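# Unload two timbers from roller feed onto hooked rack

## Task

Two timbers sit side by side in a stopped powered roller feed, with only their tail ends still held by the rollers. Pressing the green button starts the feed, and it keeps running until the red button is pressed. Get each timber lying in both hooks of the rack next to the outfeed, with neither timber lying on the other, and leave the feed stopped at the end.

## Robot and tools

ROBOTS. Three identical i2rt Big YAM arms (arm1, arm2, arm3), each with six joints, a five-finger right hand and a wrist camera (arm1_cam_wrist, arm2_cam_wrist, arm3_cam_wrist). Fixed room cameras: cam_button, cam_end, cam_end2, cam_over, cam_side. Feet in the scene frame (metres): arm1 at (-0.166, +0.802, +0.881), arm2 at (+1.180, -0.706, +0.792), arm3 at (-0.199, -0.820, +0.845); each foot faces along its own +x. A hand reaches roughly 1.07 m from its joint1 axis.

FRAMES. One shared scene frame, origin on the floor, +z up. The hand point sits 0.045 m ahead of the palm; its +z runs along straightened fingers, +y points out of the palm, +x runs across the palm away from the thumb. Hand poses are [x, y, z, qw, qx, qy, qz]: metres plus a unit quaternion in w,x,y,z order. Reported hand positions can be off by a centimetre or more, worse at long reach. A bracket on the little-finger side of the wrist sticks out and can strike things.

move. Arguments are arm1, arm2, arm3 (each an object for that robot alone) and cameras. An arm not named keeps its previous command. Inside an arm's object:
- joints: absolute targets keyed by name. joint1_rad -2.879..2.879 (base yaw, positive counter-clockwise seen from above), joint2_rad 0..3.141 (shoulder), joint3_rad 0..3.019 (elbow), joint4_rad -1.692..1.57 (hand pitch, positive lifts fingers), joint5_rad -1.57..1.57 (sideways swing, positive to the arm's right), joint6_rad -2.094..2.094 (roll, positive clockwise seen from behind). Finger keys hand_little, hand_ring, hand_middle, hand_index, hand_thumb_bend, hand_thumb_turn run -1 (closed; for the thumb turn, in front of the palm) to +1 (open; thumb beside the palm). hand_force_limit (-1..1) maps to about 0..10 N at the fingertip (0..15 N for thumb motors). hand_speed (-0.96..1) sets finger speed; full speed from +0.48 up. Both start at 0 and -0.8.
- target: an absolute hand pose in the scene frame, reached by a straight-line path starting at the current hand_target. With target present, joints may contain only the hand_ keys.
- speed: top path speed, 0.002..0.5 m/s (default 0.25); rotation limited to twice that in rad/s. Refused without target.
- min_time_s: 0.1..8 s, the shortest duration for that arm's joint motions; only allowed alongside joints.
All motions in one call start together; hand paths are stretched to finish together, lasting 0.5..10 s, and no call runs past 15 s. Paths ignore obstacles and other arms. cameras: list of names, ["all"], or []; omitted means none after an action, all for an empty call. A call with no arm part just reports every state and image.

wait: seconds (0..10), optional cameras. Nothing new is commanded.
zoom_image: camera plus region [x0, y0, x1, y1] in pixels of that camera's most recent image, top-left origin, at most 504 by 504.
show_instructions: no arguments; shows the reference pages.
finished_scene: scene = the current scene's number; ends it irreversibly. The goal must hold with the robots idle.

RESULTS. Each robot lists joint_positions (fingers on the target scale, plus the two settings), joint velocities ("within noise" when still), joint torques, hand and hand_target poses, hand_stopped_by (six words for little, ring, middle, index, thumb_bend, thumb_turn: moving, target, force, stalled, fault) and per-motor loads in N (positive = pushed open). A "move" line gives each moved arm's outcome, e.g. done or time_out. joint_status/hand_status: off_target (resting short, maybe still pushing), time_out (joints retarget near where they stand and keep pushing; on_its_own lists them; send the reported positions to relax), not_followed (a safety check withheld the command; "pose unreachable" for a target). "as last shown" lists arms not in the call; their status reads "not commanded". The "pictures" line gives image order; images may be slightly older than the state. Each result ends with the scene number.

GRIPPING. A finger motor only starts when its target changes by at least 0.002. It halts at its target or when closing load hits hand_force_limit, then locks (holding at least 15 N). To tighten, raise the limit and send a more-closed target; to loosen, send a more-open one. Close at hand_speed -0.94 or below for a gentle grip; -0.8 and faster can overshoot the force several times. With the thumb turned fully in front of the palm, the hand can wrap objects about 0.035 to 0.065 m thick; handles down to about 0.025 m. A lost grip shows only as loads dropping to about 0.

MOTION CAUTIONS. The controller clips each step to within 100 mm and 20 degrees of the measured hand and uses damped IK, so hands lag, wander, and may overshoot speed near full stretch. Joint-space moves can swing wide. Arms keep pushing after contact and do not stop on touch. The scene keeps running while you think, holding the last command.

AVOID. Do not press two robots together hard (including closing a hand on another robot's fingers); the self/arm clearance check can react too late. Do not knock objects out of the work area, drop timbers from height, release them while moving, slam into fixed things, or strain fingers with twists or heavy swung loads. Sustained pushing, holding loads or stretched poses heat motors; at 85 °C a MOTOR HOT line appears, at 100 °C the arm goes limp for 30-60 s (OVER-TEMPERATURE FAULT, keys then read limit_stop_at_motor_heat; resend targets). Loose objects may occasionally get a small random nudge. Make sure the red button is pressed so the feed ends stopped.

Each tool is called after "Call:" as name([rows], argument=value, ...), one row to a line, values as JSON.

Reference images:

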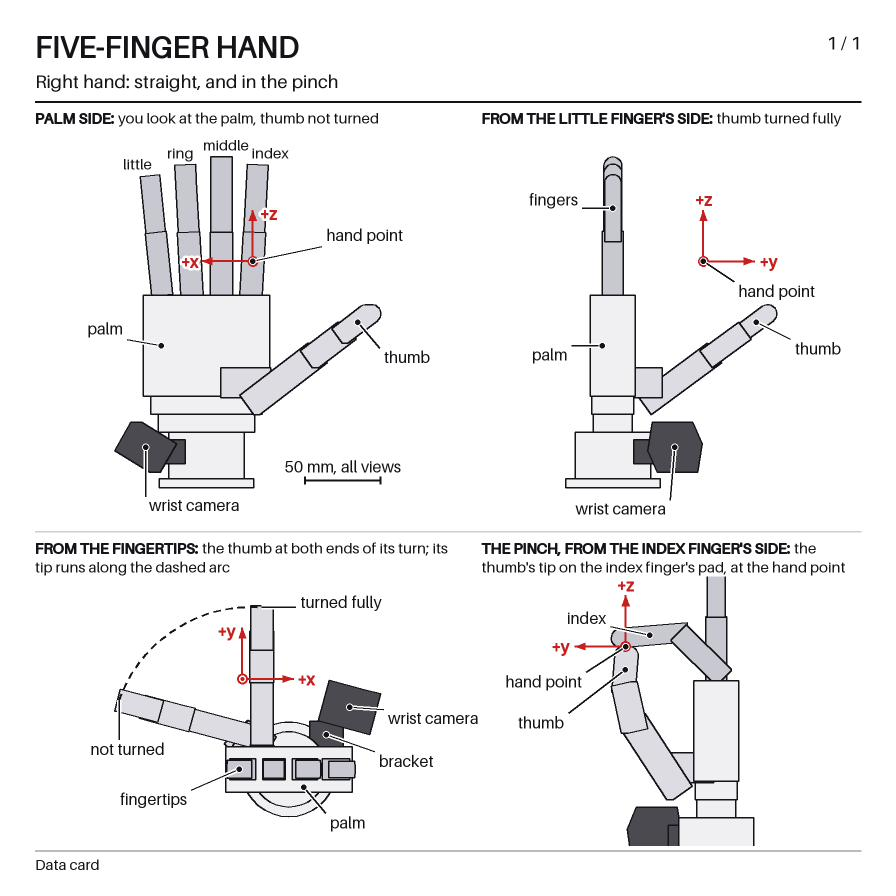

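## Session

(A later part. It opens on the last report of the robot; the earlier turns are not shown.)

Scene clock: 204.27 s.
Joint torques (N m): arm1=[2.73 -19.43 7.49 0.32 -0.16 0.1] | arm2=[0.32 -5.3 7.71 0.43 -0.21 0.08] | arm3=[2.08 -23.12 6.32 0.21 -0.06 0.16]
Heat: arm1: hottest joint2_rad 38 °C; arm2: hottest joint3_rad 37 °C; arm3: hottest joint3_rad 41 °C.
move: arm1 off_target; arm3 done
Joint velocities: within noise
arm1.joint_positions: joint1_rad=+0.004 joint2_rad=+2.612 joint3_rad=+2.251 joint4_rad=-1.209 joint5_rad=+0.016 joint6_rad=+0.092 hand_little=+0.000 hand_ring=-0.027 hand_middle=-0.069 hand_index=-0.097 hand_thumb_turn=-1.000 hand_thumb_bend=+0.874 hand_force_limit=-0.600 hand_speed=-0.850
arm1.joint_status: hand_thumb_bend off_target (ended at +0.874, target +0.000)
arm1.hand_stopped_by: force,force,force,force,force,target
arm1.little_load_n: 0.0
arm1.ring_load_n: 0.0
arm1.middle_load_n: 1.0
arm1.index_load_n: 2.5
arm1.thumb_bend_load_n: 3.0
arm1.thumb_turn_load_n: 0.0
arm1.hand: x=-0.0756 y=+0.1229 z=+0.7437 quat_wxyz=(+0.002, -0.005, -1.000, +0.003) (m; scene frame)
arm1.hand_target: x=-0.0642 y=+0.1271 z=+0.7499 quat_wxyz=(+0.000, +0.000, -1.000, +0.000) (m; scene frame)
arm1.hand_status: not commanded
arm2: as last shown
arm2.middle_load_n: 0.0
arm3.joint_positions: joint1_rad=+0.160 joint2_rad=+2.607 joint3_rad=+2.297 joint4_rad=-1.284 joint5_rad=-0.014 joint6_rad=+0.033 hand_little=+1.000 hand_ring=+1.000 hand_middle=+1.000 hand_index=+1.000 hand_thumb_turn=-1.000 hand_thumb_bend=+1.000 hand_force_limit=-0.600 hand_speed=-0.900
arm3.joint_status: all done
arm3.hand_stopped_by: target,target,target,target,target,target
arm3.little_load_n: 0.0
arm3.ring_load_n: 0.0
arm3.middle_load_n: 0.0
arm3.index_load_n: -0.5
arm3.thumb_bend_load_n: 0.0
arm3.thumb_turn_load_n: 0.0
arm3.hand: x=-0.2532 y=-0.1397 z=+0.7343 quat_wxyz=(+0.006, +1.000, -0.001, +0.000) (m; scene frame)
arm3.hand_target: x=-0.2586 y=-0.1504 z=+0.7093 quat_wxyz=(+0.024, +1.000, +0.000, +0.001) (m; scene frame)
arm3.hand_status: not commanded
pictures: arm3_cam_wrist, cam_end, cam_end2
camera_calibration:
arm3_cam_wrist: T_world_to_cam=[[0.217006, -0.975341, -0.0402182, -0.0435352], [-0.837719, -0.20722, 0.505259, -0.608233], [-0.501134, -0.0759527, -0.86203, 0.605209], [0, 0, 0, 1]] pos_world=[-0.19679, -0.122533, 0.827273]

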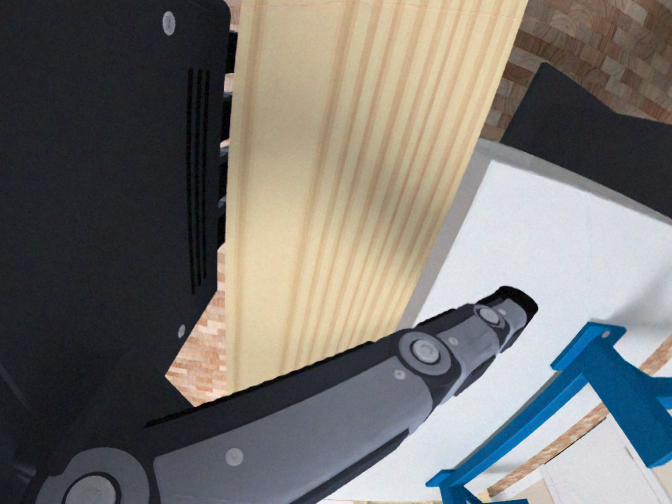

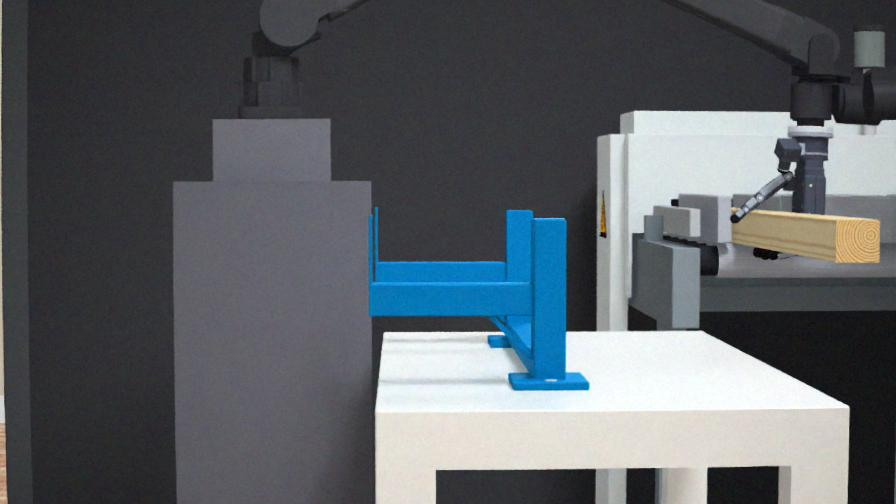

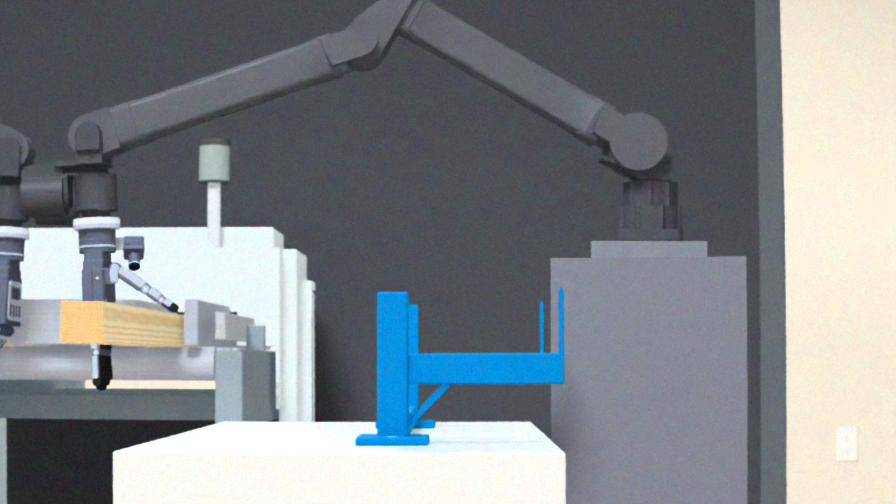

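Call:
move(arm3={"joints": {"hand_little": -0.5, "hand_ring": -0.5, "hand_middle": -0.5, "hand_index": -0.5, "hand_speed": -0.85}})

Call:
move(arm3={"joints": {"hand_thumb_bend": 0.0}}, arm2={"target": [1.003, -0.438, 0.93, 0, 1, 0, 0], "speed": 0.2})

Call:
move(arm2={"target": [1.003, -0.438, 0.884, 0, 1, 0, 0], "speed": 0.2}, cameras=["cam_end", "cam_end2", "cam_over", "cam_button"])

Call:
zoom_image(camera="cam_button", region=[380, 180, 580, 430])

Call:
zoom_image(camera="cam_end2", region=[0, 200, 200, 400])

Scene clock: 212.87 s.
Joint torques (N m): arm1=[2.78 -19.49 7.49 0.29 -0.16 0.1] | arm2=[0.97 -4.54 7.71 0.47 -0.24 0.08] | arm3=[2.08 -23.82 6.31 -0.8 -0.06 0.16]
Heat: arm1: hottest joint2_rad 39 °C; arm2: hottest joint3_rad 37 °C; arm3: hottest joint3_rad 40 °C.
move: arm3 off_target
Joint velocities: within noise
arm1, arm2: as last shown
arm1.little_load_n: 0.5
arm1.ring_load_n: 0.5
arm1.middle_load_n: 1.5
arm1.index_load_n: 3.0
arm3.joint_positions: joint1_rad=+0.161 joint2_rad=+2.615 joint3_rad=+2.297 joint4_rad=-1.258 joint5_rad=-0.014 joint6_rad=+0.033 hand_little=-0.167 hand_ring=-0.153 hand_middle=-0.153 hand_index=-0.139 hand_thumb_turn=-1.000 hand_thumb_bend=+1.000 hand_force_limit=-0.600 hand_speed=-0.850
arm3.joint_status: hand_little off_target (ended at -0.167, target -0.500); hand_ring off_target (ended at -0.153, target -0.500); hand_middle off_target (ended at -0.153, target -0.500); hand_index off_target (ended at -0.139, target -0.500); the others done
arm3.hand_stopped_by: force,force,force,force,target,target
arm3.little_load_n: 2.5
arm3.ring_load_n: 0.0
arm3.middle_load_n: 1.0
arm3.index_load_n: 0.0
arm3.thumb_bend_load_n: 0.0
arm3.thumb_turn_load_n: 0.0
arm3.hand: x=-0.2535 y=-0.1350 z=+0.7275 quat_wxyz=(-0.003, +1.000, -0.001, +0.000) (m; scene frame)
arm3.hand_target: x=-0.2589 y=-0.1504 z=+0.7094 quat_wxyz=(+0.024, +1.000, +0.000, +0.001) (m; scene frame)
arm3.hand_status: not commanded
pictures: none

Scene clock: 217.10 s.
Joint torques (N m): arm1=[2.78 -19.43 7.45 0.29 -0.15 0.1] | arm2=[1.44 -6.01 11.62 -0.5 -0.22 0.14] | arm3=[2.08 -23.82 6.31 -0.8 -0.06 0.16]
Heat: arm1: hottest joint2_rad 39 °C; arm2: hottest joint3_rad 38 °C; arm3: hottest joint2_rad 40 °C.
move: arm2 off_target; arm3 off_target
Joint velocities: within noise
arm1: as last shown
arm1.little_load_n: 0.0
arm1.thumb_turn_load_n: 0.5
arm2.joint_positions: joint1_rad=+0.204 joint2_rad=+1.315 joint3_rad=+0.988 joint4_rad=-1.275 joint5_rad=+0.010 joint6_rad=+0.411 hand_little=-1.000 hand_ring=-1.000 hand_middle=-1.000 hand_index=+1.000 hand_thumb_turn=+1.000 hand_thumb_bend=+1.000 hand_force_limit=+0.000 hand_speed=-0.500
arm2.joint_status: not commanded
arm2.hand_stopped_by: target,target,target,target,target,target
arm2.little_load_n: 0.0
arm2.ring_load_n: 0.0
arm2.middle_load_n: 0.0
arm2.index_load_n: 0.0
arm2.thumb_bend_load_n: 0.0
arm2.thumb_turn_load_n: 0.0
arm2.hand: x=+1.0140 y=-0.4486 z=+0.9151 quat_wxyz=(+0.016, +1.000, +0.000, +0.008) (m; scene frame)
arm2.hand_target: x=+1.0032 y=-0.4385 z=+0.9300 quat_wxyz=(+0.000, +1.000, +0.000, +0.000) (m; scene frame)
arm2.hand_status: off_target (0.021 m and 2.0 deg from the pose sent, 0.038 m and 0.5 deg at the start)
arm3.joint_positions: joint1_rad=+0.161 joint2_rad=+2.615 joint3_rad=+2.297 joint4_rad=-1.258 joint5_rad=-0.014 joint6_rad=+0.033 hand_little=-0.167 hand_ring=-0.153 hand_middle=-0.152 hand_index=-0.139 hand_thumb_turn=-1.000 hand_thumb_bend=+0.925 hand_force_limit=-0.600 hand_speed=-0.850
arm3.joint_status: hand_thumb_bend off_target (ended at +0.925, target +0.000)
arm3.hand_stopped_by: force,force,force,force,force,target
arm3.little_load_n: 3.0
arm3.ring_load_n: 1.0
arm3.middle_load_n: 2.0
arm3.index_load_n: 0.5
arm3.thumb_bend_load_n: 3.5
arm3.thumb_turn_load_n: 0.5
arm3.hand: x=-0.2535 y=-0.1350 z=+0.7275 quat_wxyz=(-0.003, +1.000, -0.001, +0.000) (m; scene frame)
arm3.hand_target: x=-0.2589 y=-0.1504 z=+0.7094 quat_wxyz=(+0.024, +1.000, +0.000, +0.001) (m; scene frame)
arm3.hand_status: not commanded
pictures: none

Scene clock: 218.27 s.
Joint torques (N m): arm1=[2.78 -19.49 7.5 0.29 -0.15 0.1] | arm2=[0.56 -5.42 7.73 0.34 -0.18 0.1] | arm3=[2.08 -23.82 6.32 -0.8 -0.06 0.16]
Heat: arm1: hottest joint2_rad 39 °C; arm2: hottest joint3_rad 38 °C; arm3: hottest joint2_rad 40 °C.
move: arm2 done
Joint velocities: within noise
arm1, arm3: as last shown
arm1.middle_load_n: 1.0
arm1.index_load_n: 2.5
arm1.thumb_turn_load_n: 0.0
arm2.joint_positions: joint1_rad=+0.204 joint2_rad=+1.345 joint3_rad=+0.950 joint4_rad=-1.167 joint5_rad=+0.010 joint6_rad=+0.411 hand_little=-1.000 hand_ring=-1.000 hand_middle=-1.000 hand_index=+1.000 hand_thumb_turn=+1.000 hand_thumb_bend=+1.000 hand_force_limit=+0.000 hand_speed=-0.500
arm2.joint_status: not commanded
arm2.hand_stopped_by: target,target,target,target,target,target
arm2.little_load_n: 0.0
arm2.ring_load_n: 0.0
arm2.middle_load_n: 0.0
arm2.index_load_n: -0.5
arm2.thumb_bend_load_n: 0.0
arm2.thumb_turn_load_n: 0.0
arm2.hand: x=+1.0086 y=-0.4368 z=+0.8893 quat_wxyz=(-0.003, +1.000, +0.000, +0.000) (m; scene frame)
arm2.hand_target: x=+1.0031 y=-0.4381 z=+0.8842 quat_wxyz=(+0.000, +1.000, +0.000, +0.000) (m; scene frame)
arm2.hand_status: done (0.008 m and 0.3 deg from the pose sent, 0.035 m and 2.0 deg at the start)
arm3.ring_load_n: 0.5
arm3.middle_load_n: 1.5
arm3.thumb_bend_load_n: 4.0
pictures: cam_button, cam_end, cam_end2, cam_over

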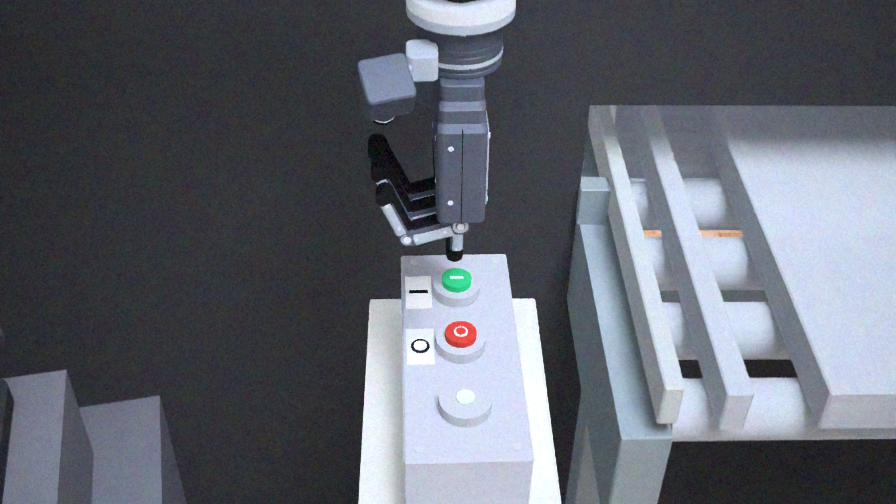

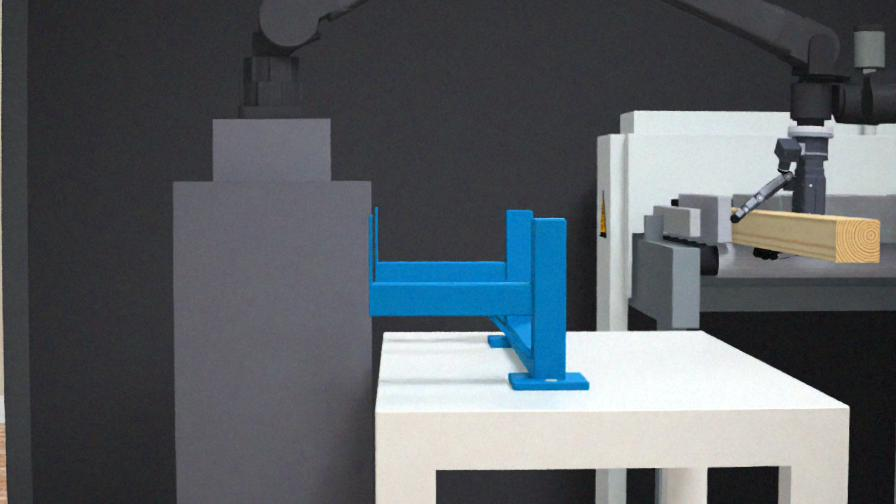

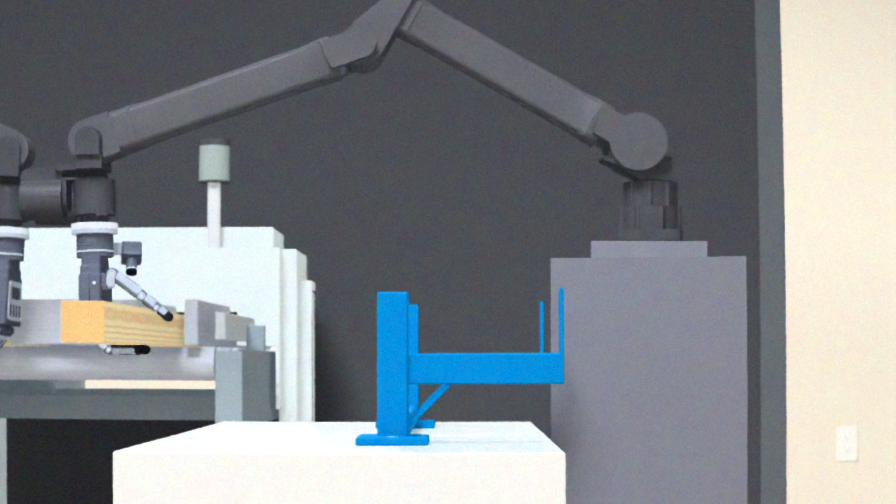

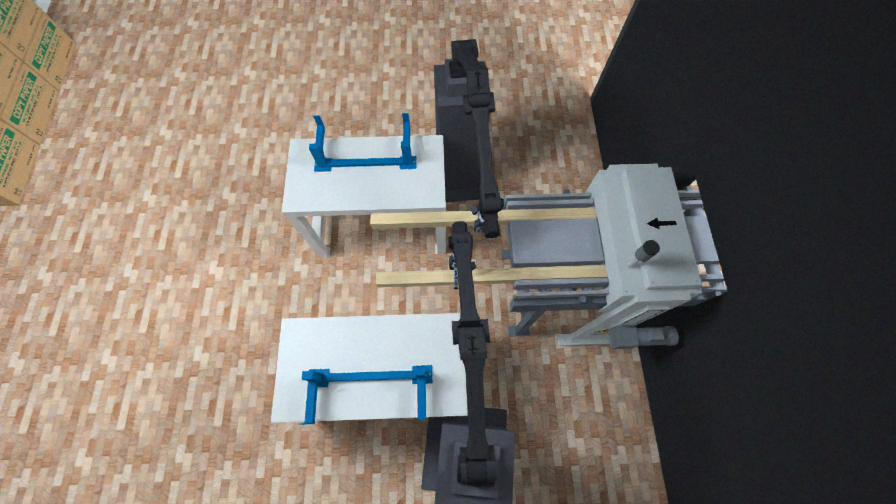

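Scaled by 2.016.

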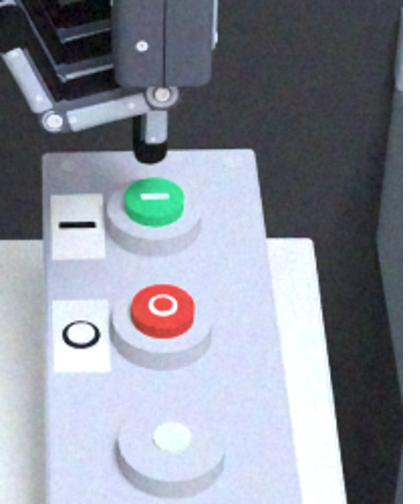

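Scaled by 2.520.

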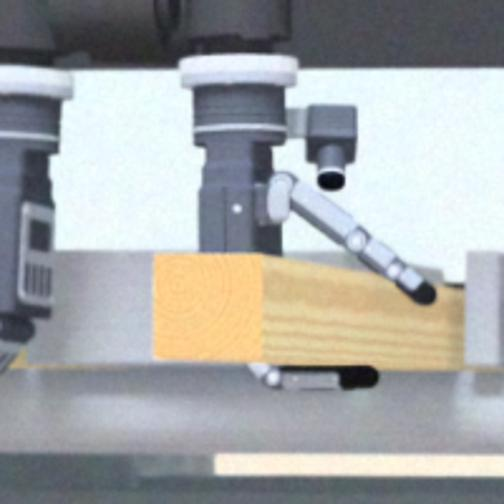

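Call:
move(arm1={"joints": {"joint2_rad": 2.545}, "min_time_s": 1}, arm3={"joints": {"joint2_rad": 2.56}, "min_time_s": 1}, cameras=["cam_end", "cam_end2"])

Call:
move(arm2={"target": [1.003, -0.437, 0.846, 0, 1, 0, 0], "speed": 0.12}, cameras=["cam_button", "cam_over"])

Call:
move(arm2={"target": [1.067, -0.432, 0.93, 0, 1, 0, 0], "speed": 0.4}, cameras=["cam_over"])

Call:
move(arm2={"target": [1.068, -0.433, 0.846, 0, 1, 0, 0], "speed": 0.3}, cameras=["cam_button", "cam_over", "cam_end", "cam_end2"])

Scene clock: 228.80 s.
Joint torques (N m): arm1=[2.78 -22.71 8.14 0.18 -0.16 0.08] | arm2=[1.32 -5.25 7.56 0.5 -0.21 0.09] | arm3=[2.08 -30.27 6.31 -0.8 -0.06 0.16]
Heat: arm1: hottest joint2_rad 39 °C; arm2: hottest joint3_rad 37 °C; arm3: hottest joint2_rad 42 °C.
move: arm1 done; arm3 done
Joint velocities: within noise
arm1.joint_positions: joint1_rad=+0.004 joint2_rad=+2.606 joint3_rad=+2.244 joint4_rad=-1.205 joint5_rad=+0.016 joint6_rad=+0.093 hand_little=+0.000 hand_ring=-0.027 hand_middle=-0.069 hand_index=-0.097 hand_thumb_turn=-1.000 hand_thumb_bend=+0.874 hand_force_limit=-0.600 hand_speed=-0.850
arm1.joint_status: all done
arm1.hand_stopped_by: force,force,force,force,force,target
arm1.little_load_n: 0.5
arm1.ring_load_n: 0.5
arm1.middle_load_n: 1.5
arm1.index_load_n: 3.5
arm1.thumb_bend_load_n: 3.0
arm1.thumb_turn_load_n: 0.5
arm1.hand: x=-0.0756 y=+0.1234 z=+0.7447 quat_wxyz=(+0.001, -0.005, -1.000, +0.003) (m; scene frame)
arm1.hand_target: x=-0.0633 y=+0.1139 z=+0.7856 quat_wxyz=(-0.003, +0.000, -1.000, +0.027) (m; scene frame)
arm1.hand_status: not commanded
arm2: as last shown
arm2.index_load_n: 0.0
arm3.joint_positions: joint1_rad=+0.161 joint2_rad=+2.613 joint3_rad=+2.297 joint4_rad=-1.258 joint5_rad=-0.014 joint6_rad=+0.033 hand_little=-0.167 hand_ring=-0.153 hand_middle=-0.152 hand_index=-0.139 hand_thumb_turn=-1.000 hand_thumb_bend=+0.925 hand_force_limit=-0.600 hand_speed=-0.850
arm3.joint_status: all done
arm3.hand_stopped_by: force,force,force,force,force,target
arm3.little_load_n: 3.0
arm3.ring_load_n: 1.0
arm3.middle_load_n: 2.0
arm3.index_load_n: 0.5
arm3.thumb_bend_load_n: 3.5
arm3.thumb_turn_load_n: 0.5
arm3.hand: x=-0.2535 y=-0.1347 z=+0.7282 quat_wxyz=(-0.003, +1.000, -0.001, +0.000) (m; scene frame)
arm3.hand_target: x=-0.2603 y=-0.1317 z=+0.7610 quat_wxyz=(-0.015, +1.000, +0.000, -0.001) (m; scene frame)
arm3.hand_status: not commanded
pictures: cam_end, cam_end2

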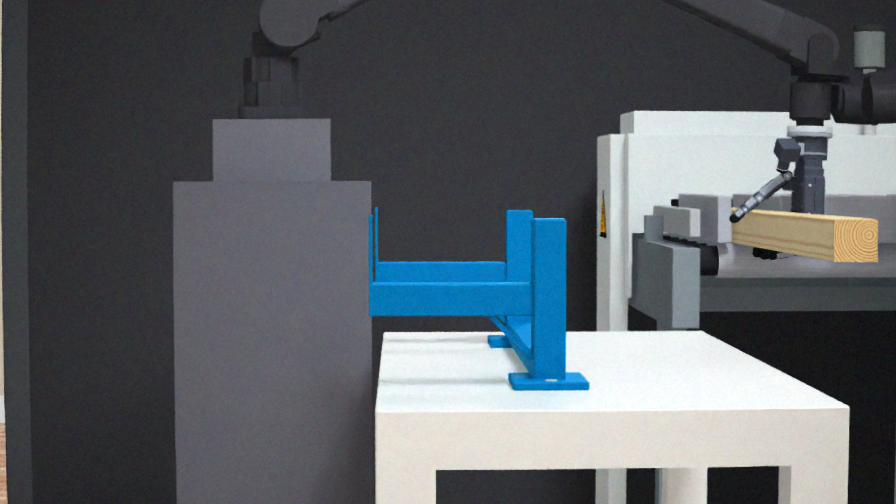

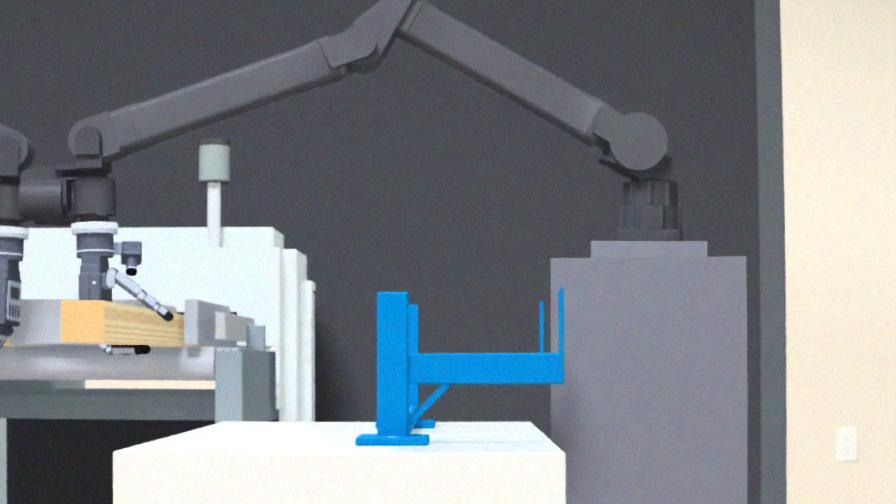

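Scene clock: 230.20 s.
Joint torques (N m): arm1=[5.13 -22.18 9.31 0.16 -0.66 0.29] | arm2=[1.03 -3.43 6.01 1.39 -0.2 0.11] | arm3=[-0.62 -29.98 7.43 -0.73 0.35 -0.05]
Heat: arm1: hottest joint2_rad 39 °C; arm2: hottest joint3_rad 37 °C; arm3: hottest joint2_rad 42 °C.
move: arm2 off_target
Joint velocities: within noise
arm1, arm3: as last shown
arm1.joint_positions: joint1_rad=-0.018 joint2_rad=+2.600 joint3_rad=+2.230 joint4_rad=-1.206 joint5_rad=+0.031 joint6_rad=+0.075 hand_little=+0.000 hand_ring=-0.027 hand_middle=-0.069 hand_index=-0.097 hand_thumb_turn=-1.000 hand_thumb_bend=+0.874 hand_force_limit=-0.600 hand_speed=-0.850
arm1.little_load_n: 2.0
arm1.ring_load_n: 2.0
arm1.middle_load_n: 1.0
arm1.index_load_n: 0.5
arm1.thumb_bend_load_n: 2.5
arm1.thumb_turn_load_n: -2.0
arm1.hand: x=-0.0953 y=+0.1262 z=+0.7441 quat_wxyz=(+0.009, -0.007, -1.000, -0.001) (m; scene frame)
arm1.hand_target: x=-0.0633 y=+0.1138 z=+0.7858 quat_wxyz=(-0.003, +0.000, -1.000, +0.027) (m; scene frame)
arm2.joint_positions: joint1_rad=+0.204 joint2_rad=+1.373 joint3_rad=+0.907 joint4_rad=-1.085 joint5_rad=+0.010 joint6_rad=+0.411 hand_little=-1.000 hand_ring=-1.000 hand_middle=-1.000 hand_index=+1.000 hand_thumb_turn=+1.000 hand_thumb_bend=+1.000 hand_force_limit=+0.000 hand_speed=-0.500
arm2.joint_status: not commanded
arm2.hand_stopped_by: target,target,target,target,target,target
arm2.little_load_n: 0.0
arm2.ring_load_n: 0.0
arm2.middle_load_n: 0.0
arm2.index_load_n: -5.0
arm2.thumb_bend_load_n: 0.0
arm2.thumb_turn_load_n: 0.0
arm2.hand: x=+1.0075 y=-0.4347 z=+0.8649 quat_wxyz=(-0.008, +1.000, +0.000, -0.002) (m; scene frame)
arm2.hand_target: x=+1.0036 y=-0.4378 z=+0.8470 quat_wxyz=(+0.000, +1.000, +0.000, +0.000) (m; scene frame)
arm2.hand_status: off_target (0.020 m and 0.9 deg from the pose sent, 0.044 m and 0.3 deg at the start)
arm3.joint_positions: joint1_rad=+0.187 joint2_rad=+2.608 joint3_rad=+2.280 joint4_rad=-1.261 joint5_rad=-0.023 joint6_rad=+0.052 hand_little=-0.167 hand_ring=-0.153 hand_middle=-0.152 hand_index=-0.139 hand_thumb_turn=-1.000 hand_thumb_bend=+0.925 hand_force_limit=-0.600 hand_speed=-0.850
arm3.little_load_n: 1.0
arm3.ring_load_n: 0.0
arm3.middle_load_n: 4.0
arm3.index_load_n: 2.5
arm3.thumb_bend_load_n: 3.0
arm3.thumb_turn_load_n: 1.5
arm3.hand: x=-0.2744 y=-0.1419 z=+0.7266 quat_wxyz=(+0.005, +1.000, +0.003, -0.004) (m; scene frame)
arm3.hand_target: x=-0.2601 y=-0.1318 z=+0.7609 quat_wxyz=(-0.015, +1.000, +0.000, +0.000) (m; scene frame)
pictures: cam_button, cam_over

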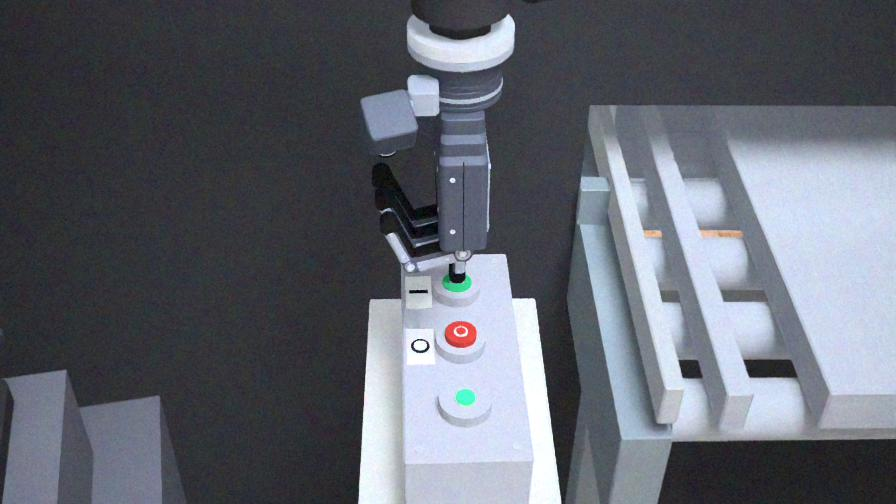

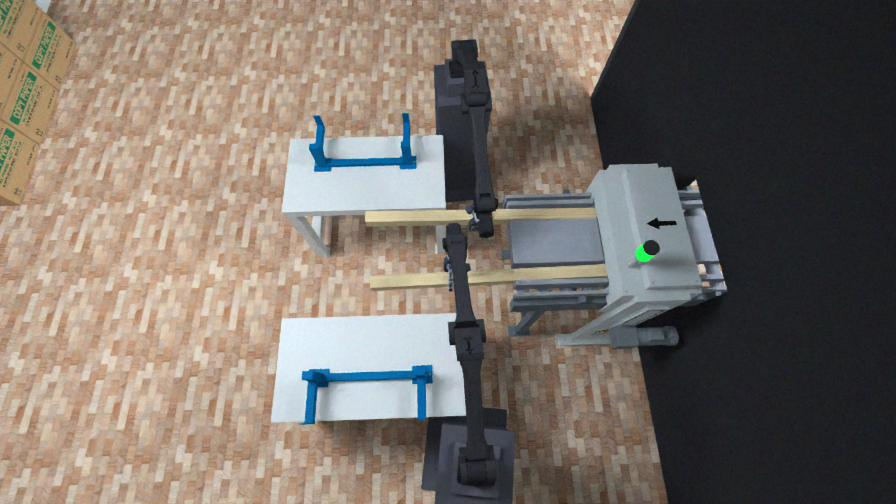

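Scene clock: 231.60 s.
Joint torques (N m): arm1=[4.72 -22.18 9.28 0.17 -0.66 0.29] | arm2=[-1.08 -5.3 11.71 -0.34 -0.15 -0.18] | arm3=[-0.26 -29.68 7.47 -0.73 0.36 -0.05]
Heat: arm1: hottest joint2_rad 40 °C; arm2: hottest joint3_rad 37 °C; arm3: hottest joint2_rad 42 °C.
move: arm2 off_target
Joint velocities: within noise
arm1, arm3: as last shown
arm2.joint_positions: joint1_rad=+0.057 joint2_rad=+1.269 joint3_rad=+0.951 joint4_rad=-1.279 joint5_rad=+0.010 joint6_rad=+0.265 hand_little=-1.000 hand_ring=-1.000 hand_middle=-1.000 hand_index=+1.000 hand_thumb_turn=+1.000 hand_thumb_bend=+1.000 hand_force_limit=+0.000 hand_speed=-0.500
arm2.joint_status: not commanded
arm2.hand_stopped_by: target,target,target,target,target,target
arm2.little_load_n: 0.0
arm2.ring_load_n: 0.0
arm2.middle_load_n: 0.0
arm2.index_load_n: 0.0
arm2.thumb_bend_load_n: -0.5
arm2.thumb_turn_load_n: 0.0
arm2.hand: x=+1.0659 y=-0.4468 z=+0.9160 quat_wxyz=(+0.015, +1.000, +0.000, +0.005) (m; scene frame)
arm2.hand_target: x=+1.0671 y=-0.4325 z=+0.9298 quat_wxyz=(+0.000, +1.000, +0.000, +0.000) (m; scene frame)
arm2.hand_status: off_target (0.020 m and 1.8 deg from the pose sent, 0.088 m and 0.9 deg at the start)
pictures: cam_over

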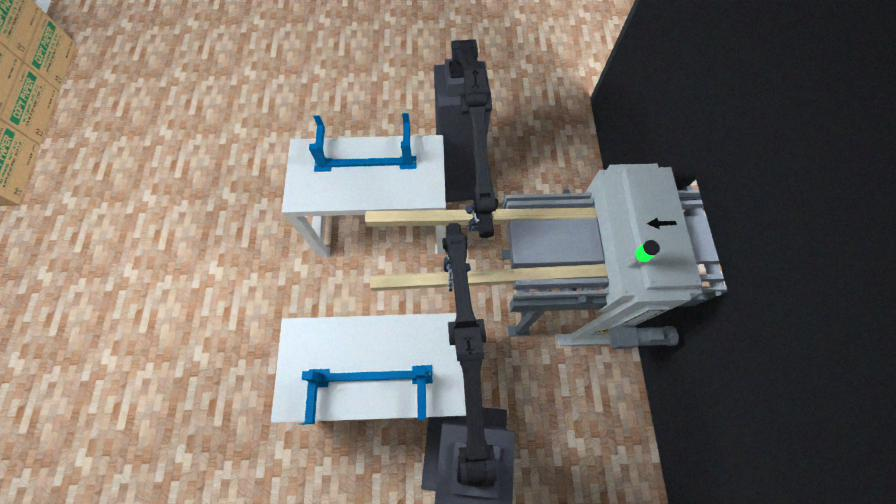

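Scene clock: 232.73 s.
Joint torques (N m): arm1=[4.72 -22.24 9.29 0.18 -0.67 0.29] | arm2=[-0.97 -3.31 6.19 1.65 -0.06 -0.05] | arm3=[-0.26 -29.68 7.46 -0.72 0.36 -0.05]
Heat: arm1: hottest joint2_rad 41 °C; arm2: hottest joint3_rad 37 °C; arm3: hottest joint2_rad 43 °C.
move: arm2 off_target
Joint velocities: within noise
arm1, arm3: as last shown
arm1.little_load_n: 1.5
arm1.index_load_n: 0.0
arm2.joint_positions: joint1_rad=+0.050 joint2_rad=+1.323 joint3_rad=+0.861 joint4_rad=-1.085 joint5_rad=+0.006 joint6_rad=+0.251 hand_little=-1.000 hand_ring=-1.000 hand_middle=-1.000 hand_index=+0.999 hand_thumb_turn=+1.000 hand_thumb_bend=+1.000 hand_force_limit=+0.000 hand_speed=-0.500
arm2.joint_status: not commanded
arm2.hand_stopped_by: target,target,target,target,target,target
arm2.little_load_n: 0.0
arm2.ring_load_n: 0.0
arm2.middle_load_n: 0.0
arm2.index_load_n: -5.0
arm2.thumb_bend_load_n: 0.0
arm2.thumb_turn_load_n: 0.0
arm2.hand: x=+1.0642 y=-0.4343 z=+0.8648 quat_wxyz=(-0.009, +1.000, +0.003, -0.003) (m; scene frame)
arm2.hand_target: x=+1.0682 y=-0.4340 z=+0.8470 quat_wxyz=(+0.000, +1.000, +0.000, +0.000) (m; scene frame)
arm2.hand_status: off_target (0.019 m and 1.1 deg from the pose sent, 0.071 m and 1.8 deg at the start)
arm3.thumb_bend_load_n: 3.5
arm3.hand_target: x=-0.2602 y=-0.1318 z=+0.7609 quat_wxyz=(-0.015, +1.000, +0.000, -0.001) (m; scene frame)
pictures: cam_button, cam_end, cam_end2, cam_over

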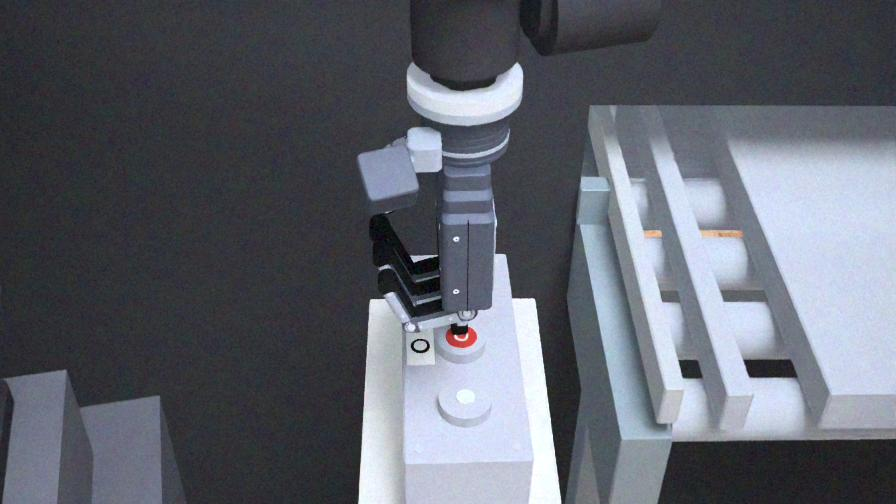

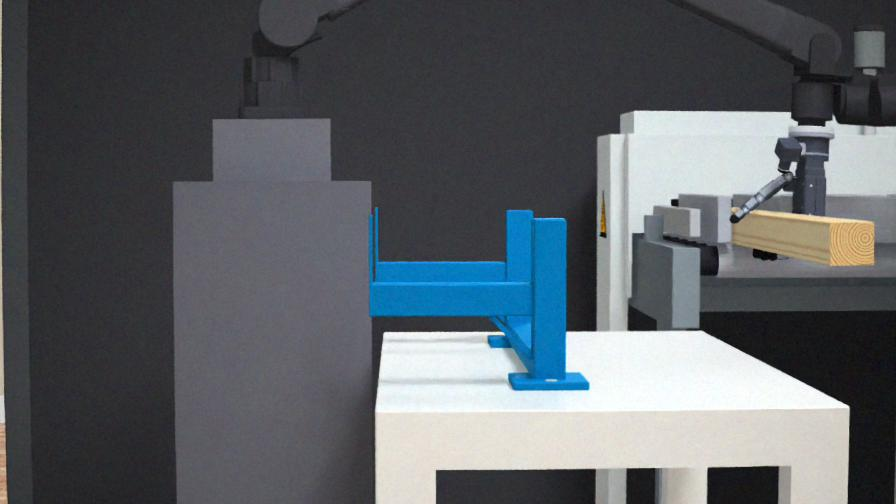

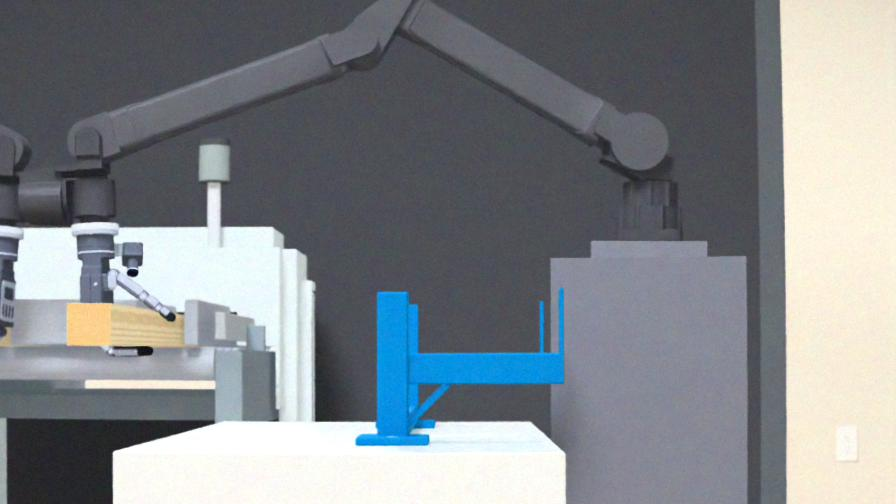

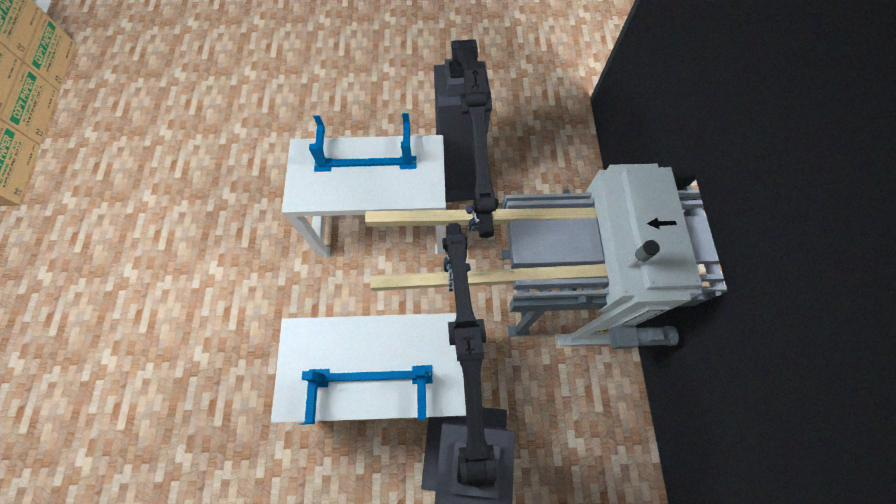

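Call:
move(arm1={"joints": {"hand_force_limit": 0.1, "hand_speed": -0.92, "hand_thumb_bend": -0.1, "hand_little": -0.6, "hand_ring": -0.6, "hand_middle": -0.6, "hand_index": -0.6}}, arm3={"joints": {"hand_force_limit": 0.0, "hand_speed": -0.92, "hand_thumb_bend": -0.1}}, arm2={"target": [1.12, -0.45, 1.05, 0, 1, 0, 0], "speed": 0.25})

Call:
move(arm1={"joints": {"joint2_rad": 2.47}, "min_time_s": 1.5}, cameras=["cam_end", "cam_over", "cam_side"])

Call:
zoom_image(camera="cam_end", region=[650, 100, 896, 320])

Scene clock: 239.60 s.
Joint torques (N m): arm1=[4.78 -22.24 9.31 0.18 -0.6 0.32] | arm2=[-1.61 -4.25 12.75 -0.49 -0.05 -0.11] | arm3=[-0.26 -29.68 7.46 -0.72 0.33 -0.05]
Heat: arm1: hottest joint2_rad 43 °C; arm2: hottest joint3_rad 37 °C; arm3: hottest joint2_rad 44 °C.
move: arm1 off_target; arm2 off_target; arm3 off_target
Joint velocities: within noise
arm1.joint_positions: joint1_rad=-0.018 joint2_rad=+2.600 joint3_rad=+2.230 joint4_rad=-1.206 joint5_rad=+0.029 joint6_rad=+0.071 hand_little=-0.065 hand_ring=-0.077 hand_middle=-0.113 hand_index=-0.132 hand_thumb_turn=-1.000 hand_thumb_bend=+0.865 hand_force_limit=+0.100 hand_speed=-0.920
arm1.joint_status: hand_little off_target (ended at -0.065, target -0.600); hand_ring off_target (ended at -0.077, target -0.600); hand_middle off_target (ended at -0.113, target -0.600); hand_index off_target (ended at -0.132, target -0.600); hand_thumb_bend off_target (ended at +0.865, target -0.100); the others done
arm1.hand_stopped_by: force,force,force,force,force,target
arm1.little_load_n: 6.0
arm1.ring_load_n: 3.5
arm1.middle_load_n: 3.5
arm1.index_load_n: 6.0
arm1.thumb_bend_load_n: 12.5
arm1.thumb_turn_load_n: 1.0
arm1.hand: x=-0.0953 y=+0.1263 z=+0.7442 quat_wxyz=(+0.008, -0.006, -1.000, -0.001) (m; scene frame)
arm1.hand_target: x=-0.0633 y=+0.1138 z=+0.7858 quat_wxyz=(-0.003, +0.000, -1.000, +0.027) (m; scene frame)
arm1.hand_status: not commanded
arm2.joint_positions: joint1_rad=-0.090 joint2_rad=+1.154 joint3_rad=+1.173 joint4_rad=-1.616 joint5_rad=+0.006 joint6_rad=+0.118 hand_little=-1.000 hand_ring=-1.000 hand_middle=-1.000 hand_index=+1.000 hand_thumb_turn=+1.000 hand_thumb_bend=+1.000 hand_force_limit=+0.000 hand_speed=-0.500
arm2.joint_status: not commanded
arm2.hand_stopped_by: target,target,target,target,target,target
arm2.little_load_n: 0.0
arm2.ring_load_n: 0.0
arm2.middle_load_n: 0.0
arm2.index_load_n: 0.0
arm2.thumb_bend_load_n: 0.0
arm2.thumb_turn_load_n: 0.0
arm2.hand: x=+1.1163 y=-0.4612 z=+1.0350 quat_wxyz=(+0.016, +1.000, +0.000, +0.002) (m; scene frame)
arm2.hand_target: x=+1.1199 y=-0.4506 z=+1.0496 quat_wxyz=(+0.000, +1.000, +0.000, +0.000) (m; scene frame)
arm2.hand_status: off_target (0.019 m and 1.8 deg from the pose sent, 0.194 m and 1.1 deg at the start)
arm3.joint_positions: joint1_rad=+0.187 joint2_rad=+2.608 joint3_rad=+2.280 joint4_rad=-1.261 joint5_rad=-0.023 joint6_rad=+0.052 hand_little=-0.167 hand_ring=-0.153 hand_middle=-0.152 hand_index=-0.139 hand_thumb_turn=-1.000 hand_thumb_bend=+0.906 hand_force_limit=+0.000 hand_speed=-0.920
arm3.joint_status: hand_thumb_bend off_target (ended at +0.906, target -0.100); the others done
arm3.hand_stopped_by: force,force,force,force,force,target
arm3.little_load_n: 1.5
arm3.ring_load_n: 0.5
arm3.middle_load_n: 4.5
arm3.index_load_n: 3.0
arm3.thumb_bend_load_n: 7.0
arm3.thumb_turn_load_n: 2.0
arm3.hand: x=-0.2743 y=-0.1419 z=+0.7266 quat_wxyz=(+0.005, +1.000, +0.003, -0.004) (m; scene frame)
arm3.hand_target: x=-0.2602 y=-0.1318 z=+0.7609 quat_wxyz=(-0.015, +1.000, +0.000, -0.001) (m; scene frame)
arm3.hand_status: not commanded
pictures: none

Scene clock: 241.40 s.
Joint torques (N m): arm1=[4.6 -25.93 10.3 0.2 -0.6 0.26] | arm2=[-1.38 -3.9 12.45 -0.47 -0.06 -0.16] | arm3=[-0.26 -29.74 7.47 -0.73 0.33 -0.04]
Heat: arm1: hottest joint2_rad 44 °C; arm2: hottest joint3_rad 37 °C; arm3: hottest joint2_rad 44 °C.
move: arm1 done
Joint velocities: within noise
arm1.joint_positions: joint1_rad=-0.017 joint2_rad=+2.580 joint3_rad=+2.218 joint4_rad=-1.206 joint5_rad=+0.029 joint6_rad=+0.075 hand_little=-0.065 hand_ring=-0.078 hand_middle=-0.113 hand_index=-0.131 hand_thumb_turn=-1.000 hand_thumb_bend=+0.865 hand_force_limit=+0.100 hand_speed=-0.920
arm1.joint_status: all done
arm1.hand_stopped_by: force,force,force,force,force,target
arm1.little_load_n: 1.5
arm1.ring_load_n: 1.5
arm1.middle_load_n: 5.0
arm1.index_load_n: 13.5
arm1.thumb_bend_load_n: 9.5
arm1.thumb_turn_load_n: 7.5
arm1.hand: x=-0.0941 y=+0.1260 z=+0.7534 quat_wxyz=(+0.008, -0.007, -1.000, +0.003) (m; scene frame)
arm1.hand_target: x=-0.0624 y=+0.0989 z=+0.8366 quat_wxyz=(-0.006, -0.001, -0.998, +0.064) (m; scene frame)
arm1.hand_status: not commanded
arm2, arm3: as last shown
arm3.thumb_bend_load_n: 7.5
pictures: cam_end, cam_over, cam_side

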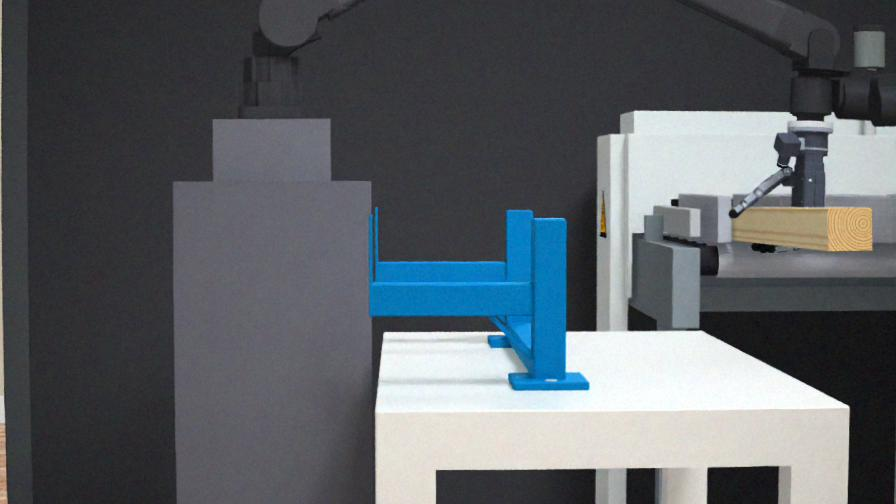

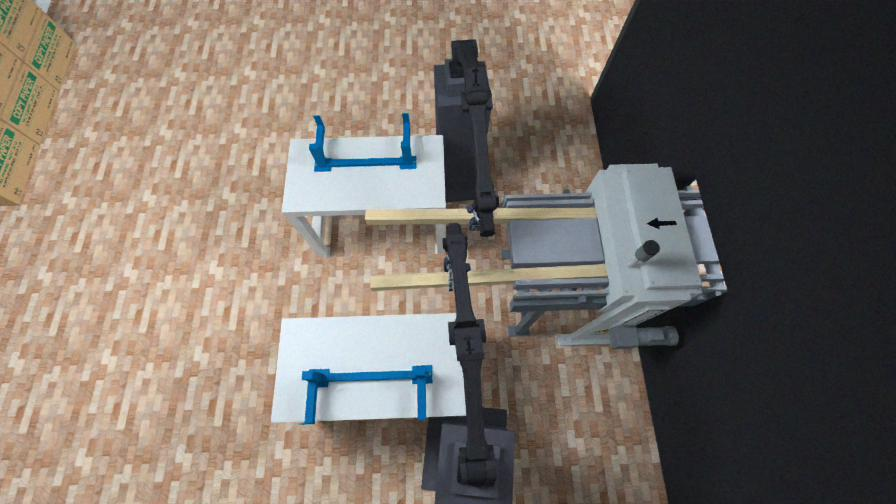

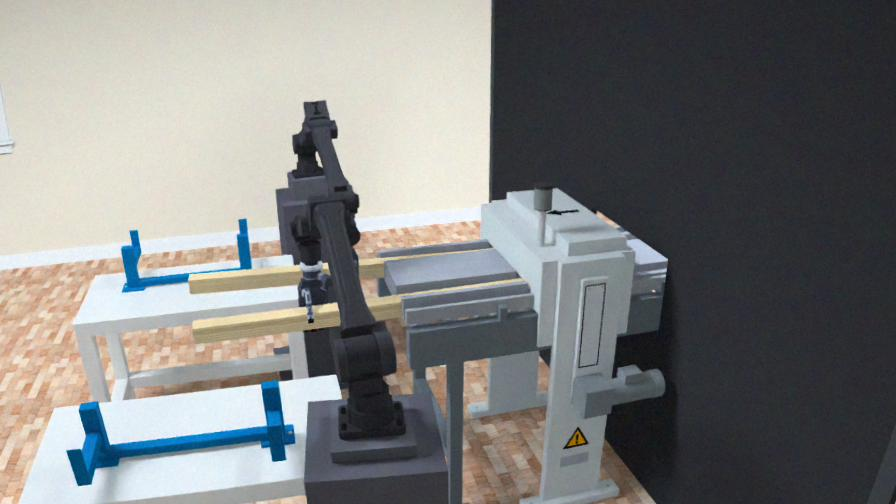

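Scaled by 2.049.

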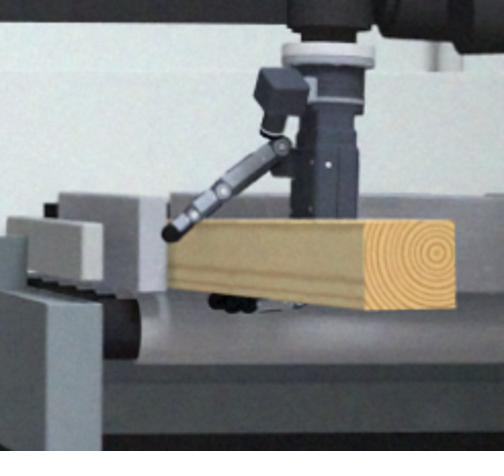

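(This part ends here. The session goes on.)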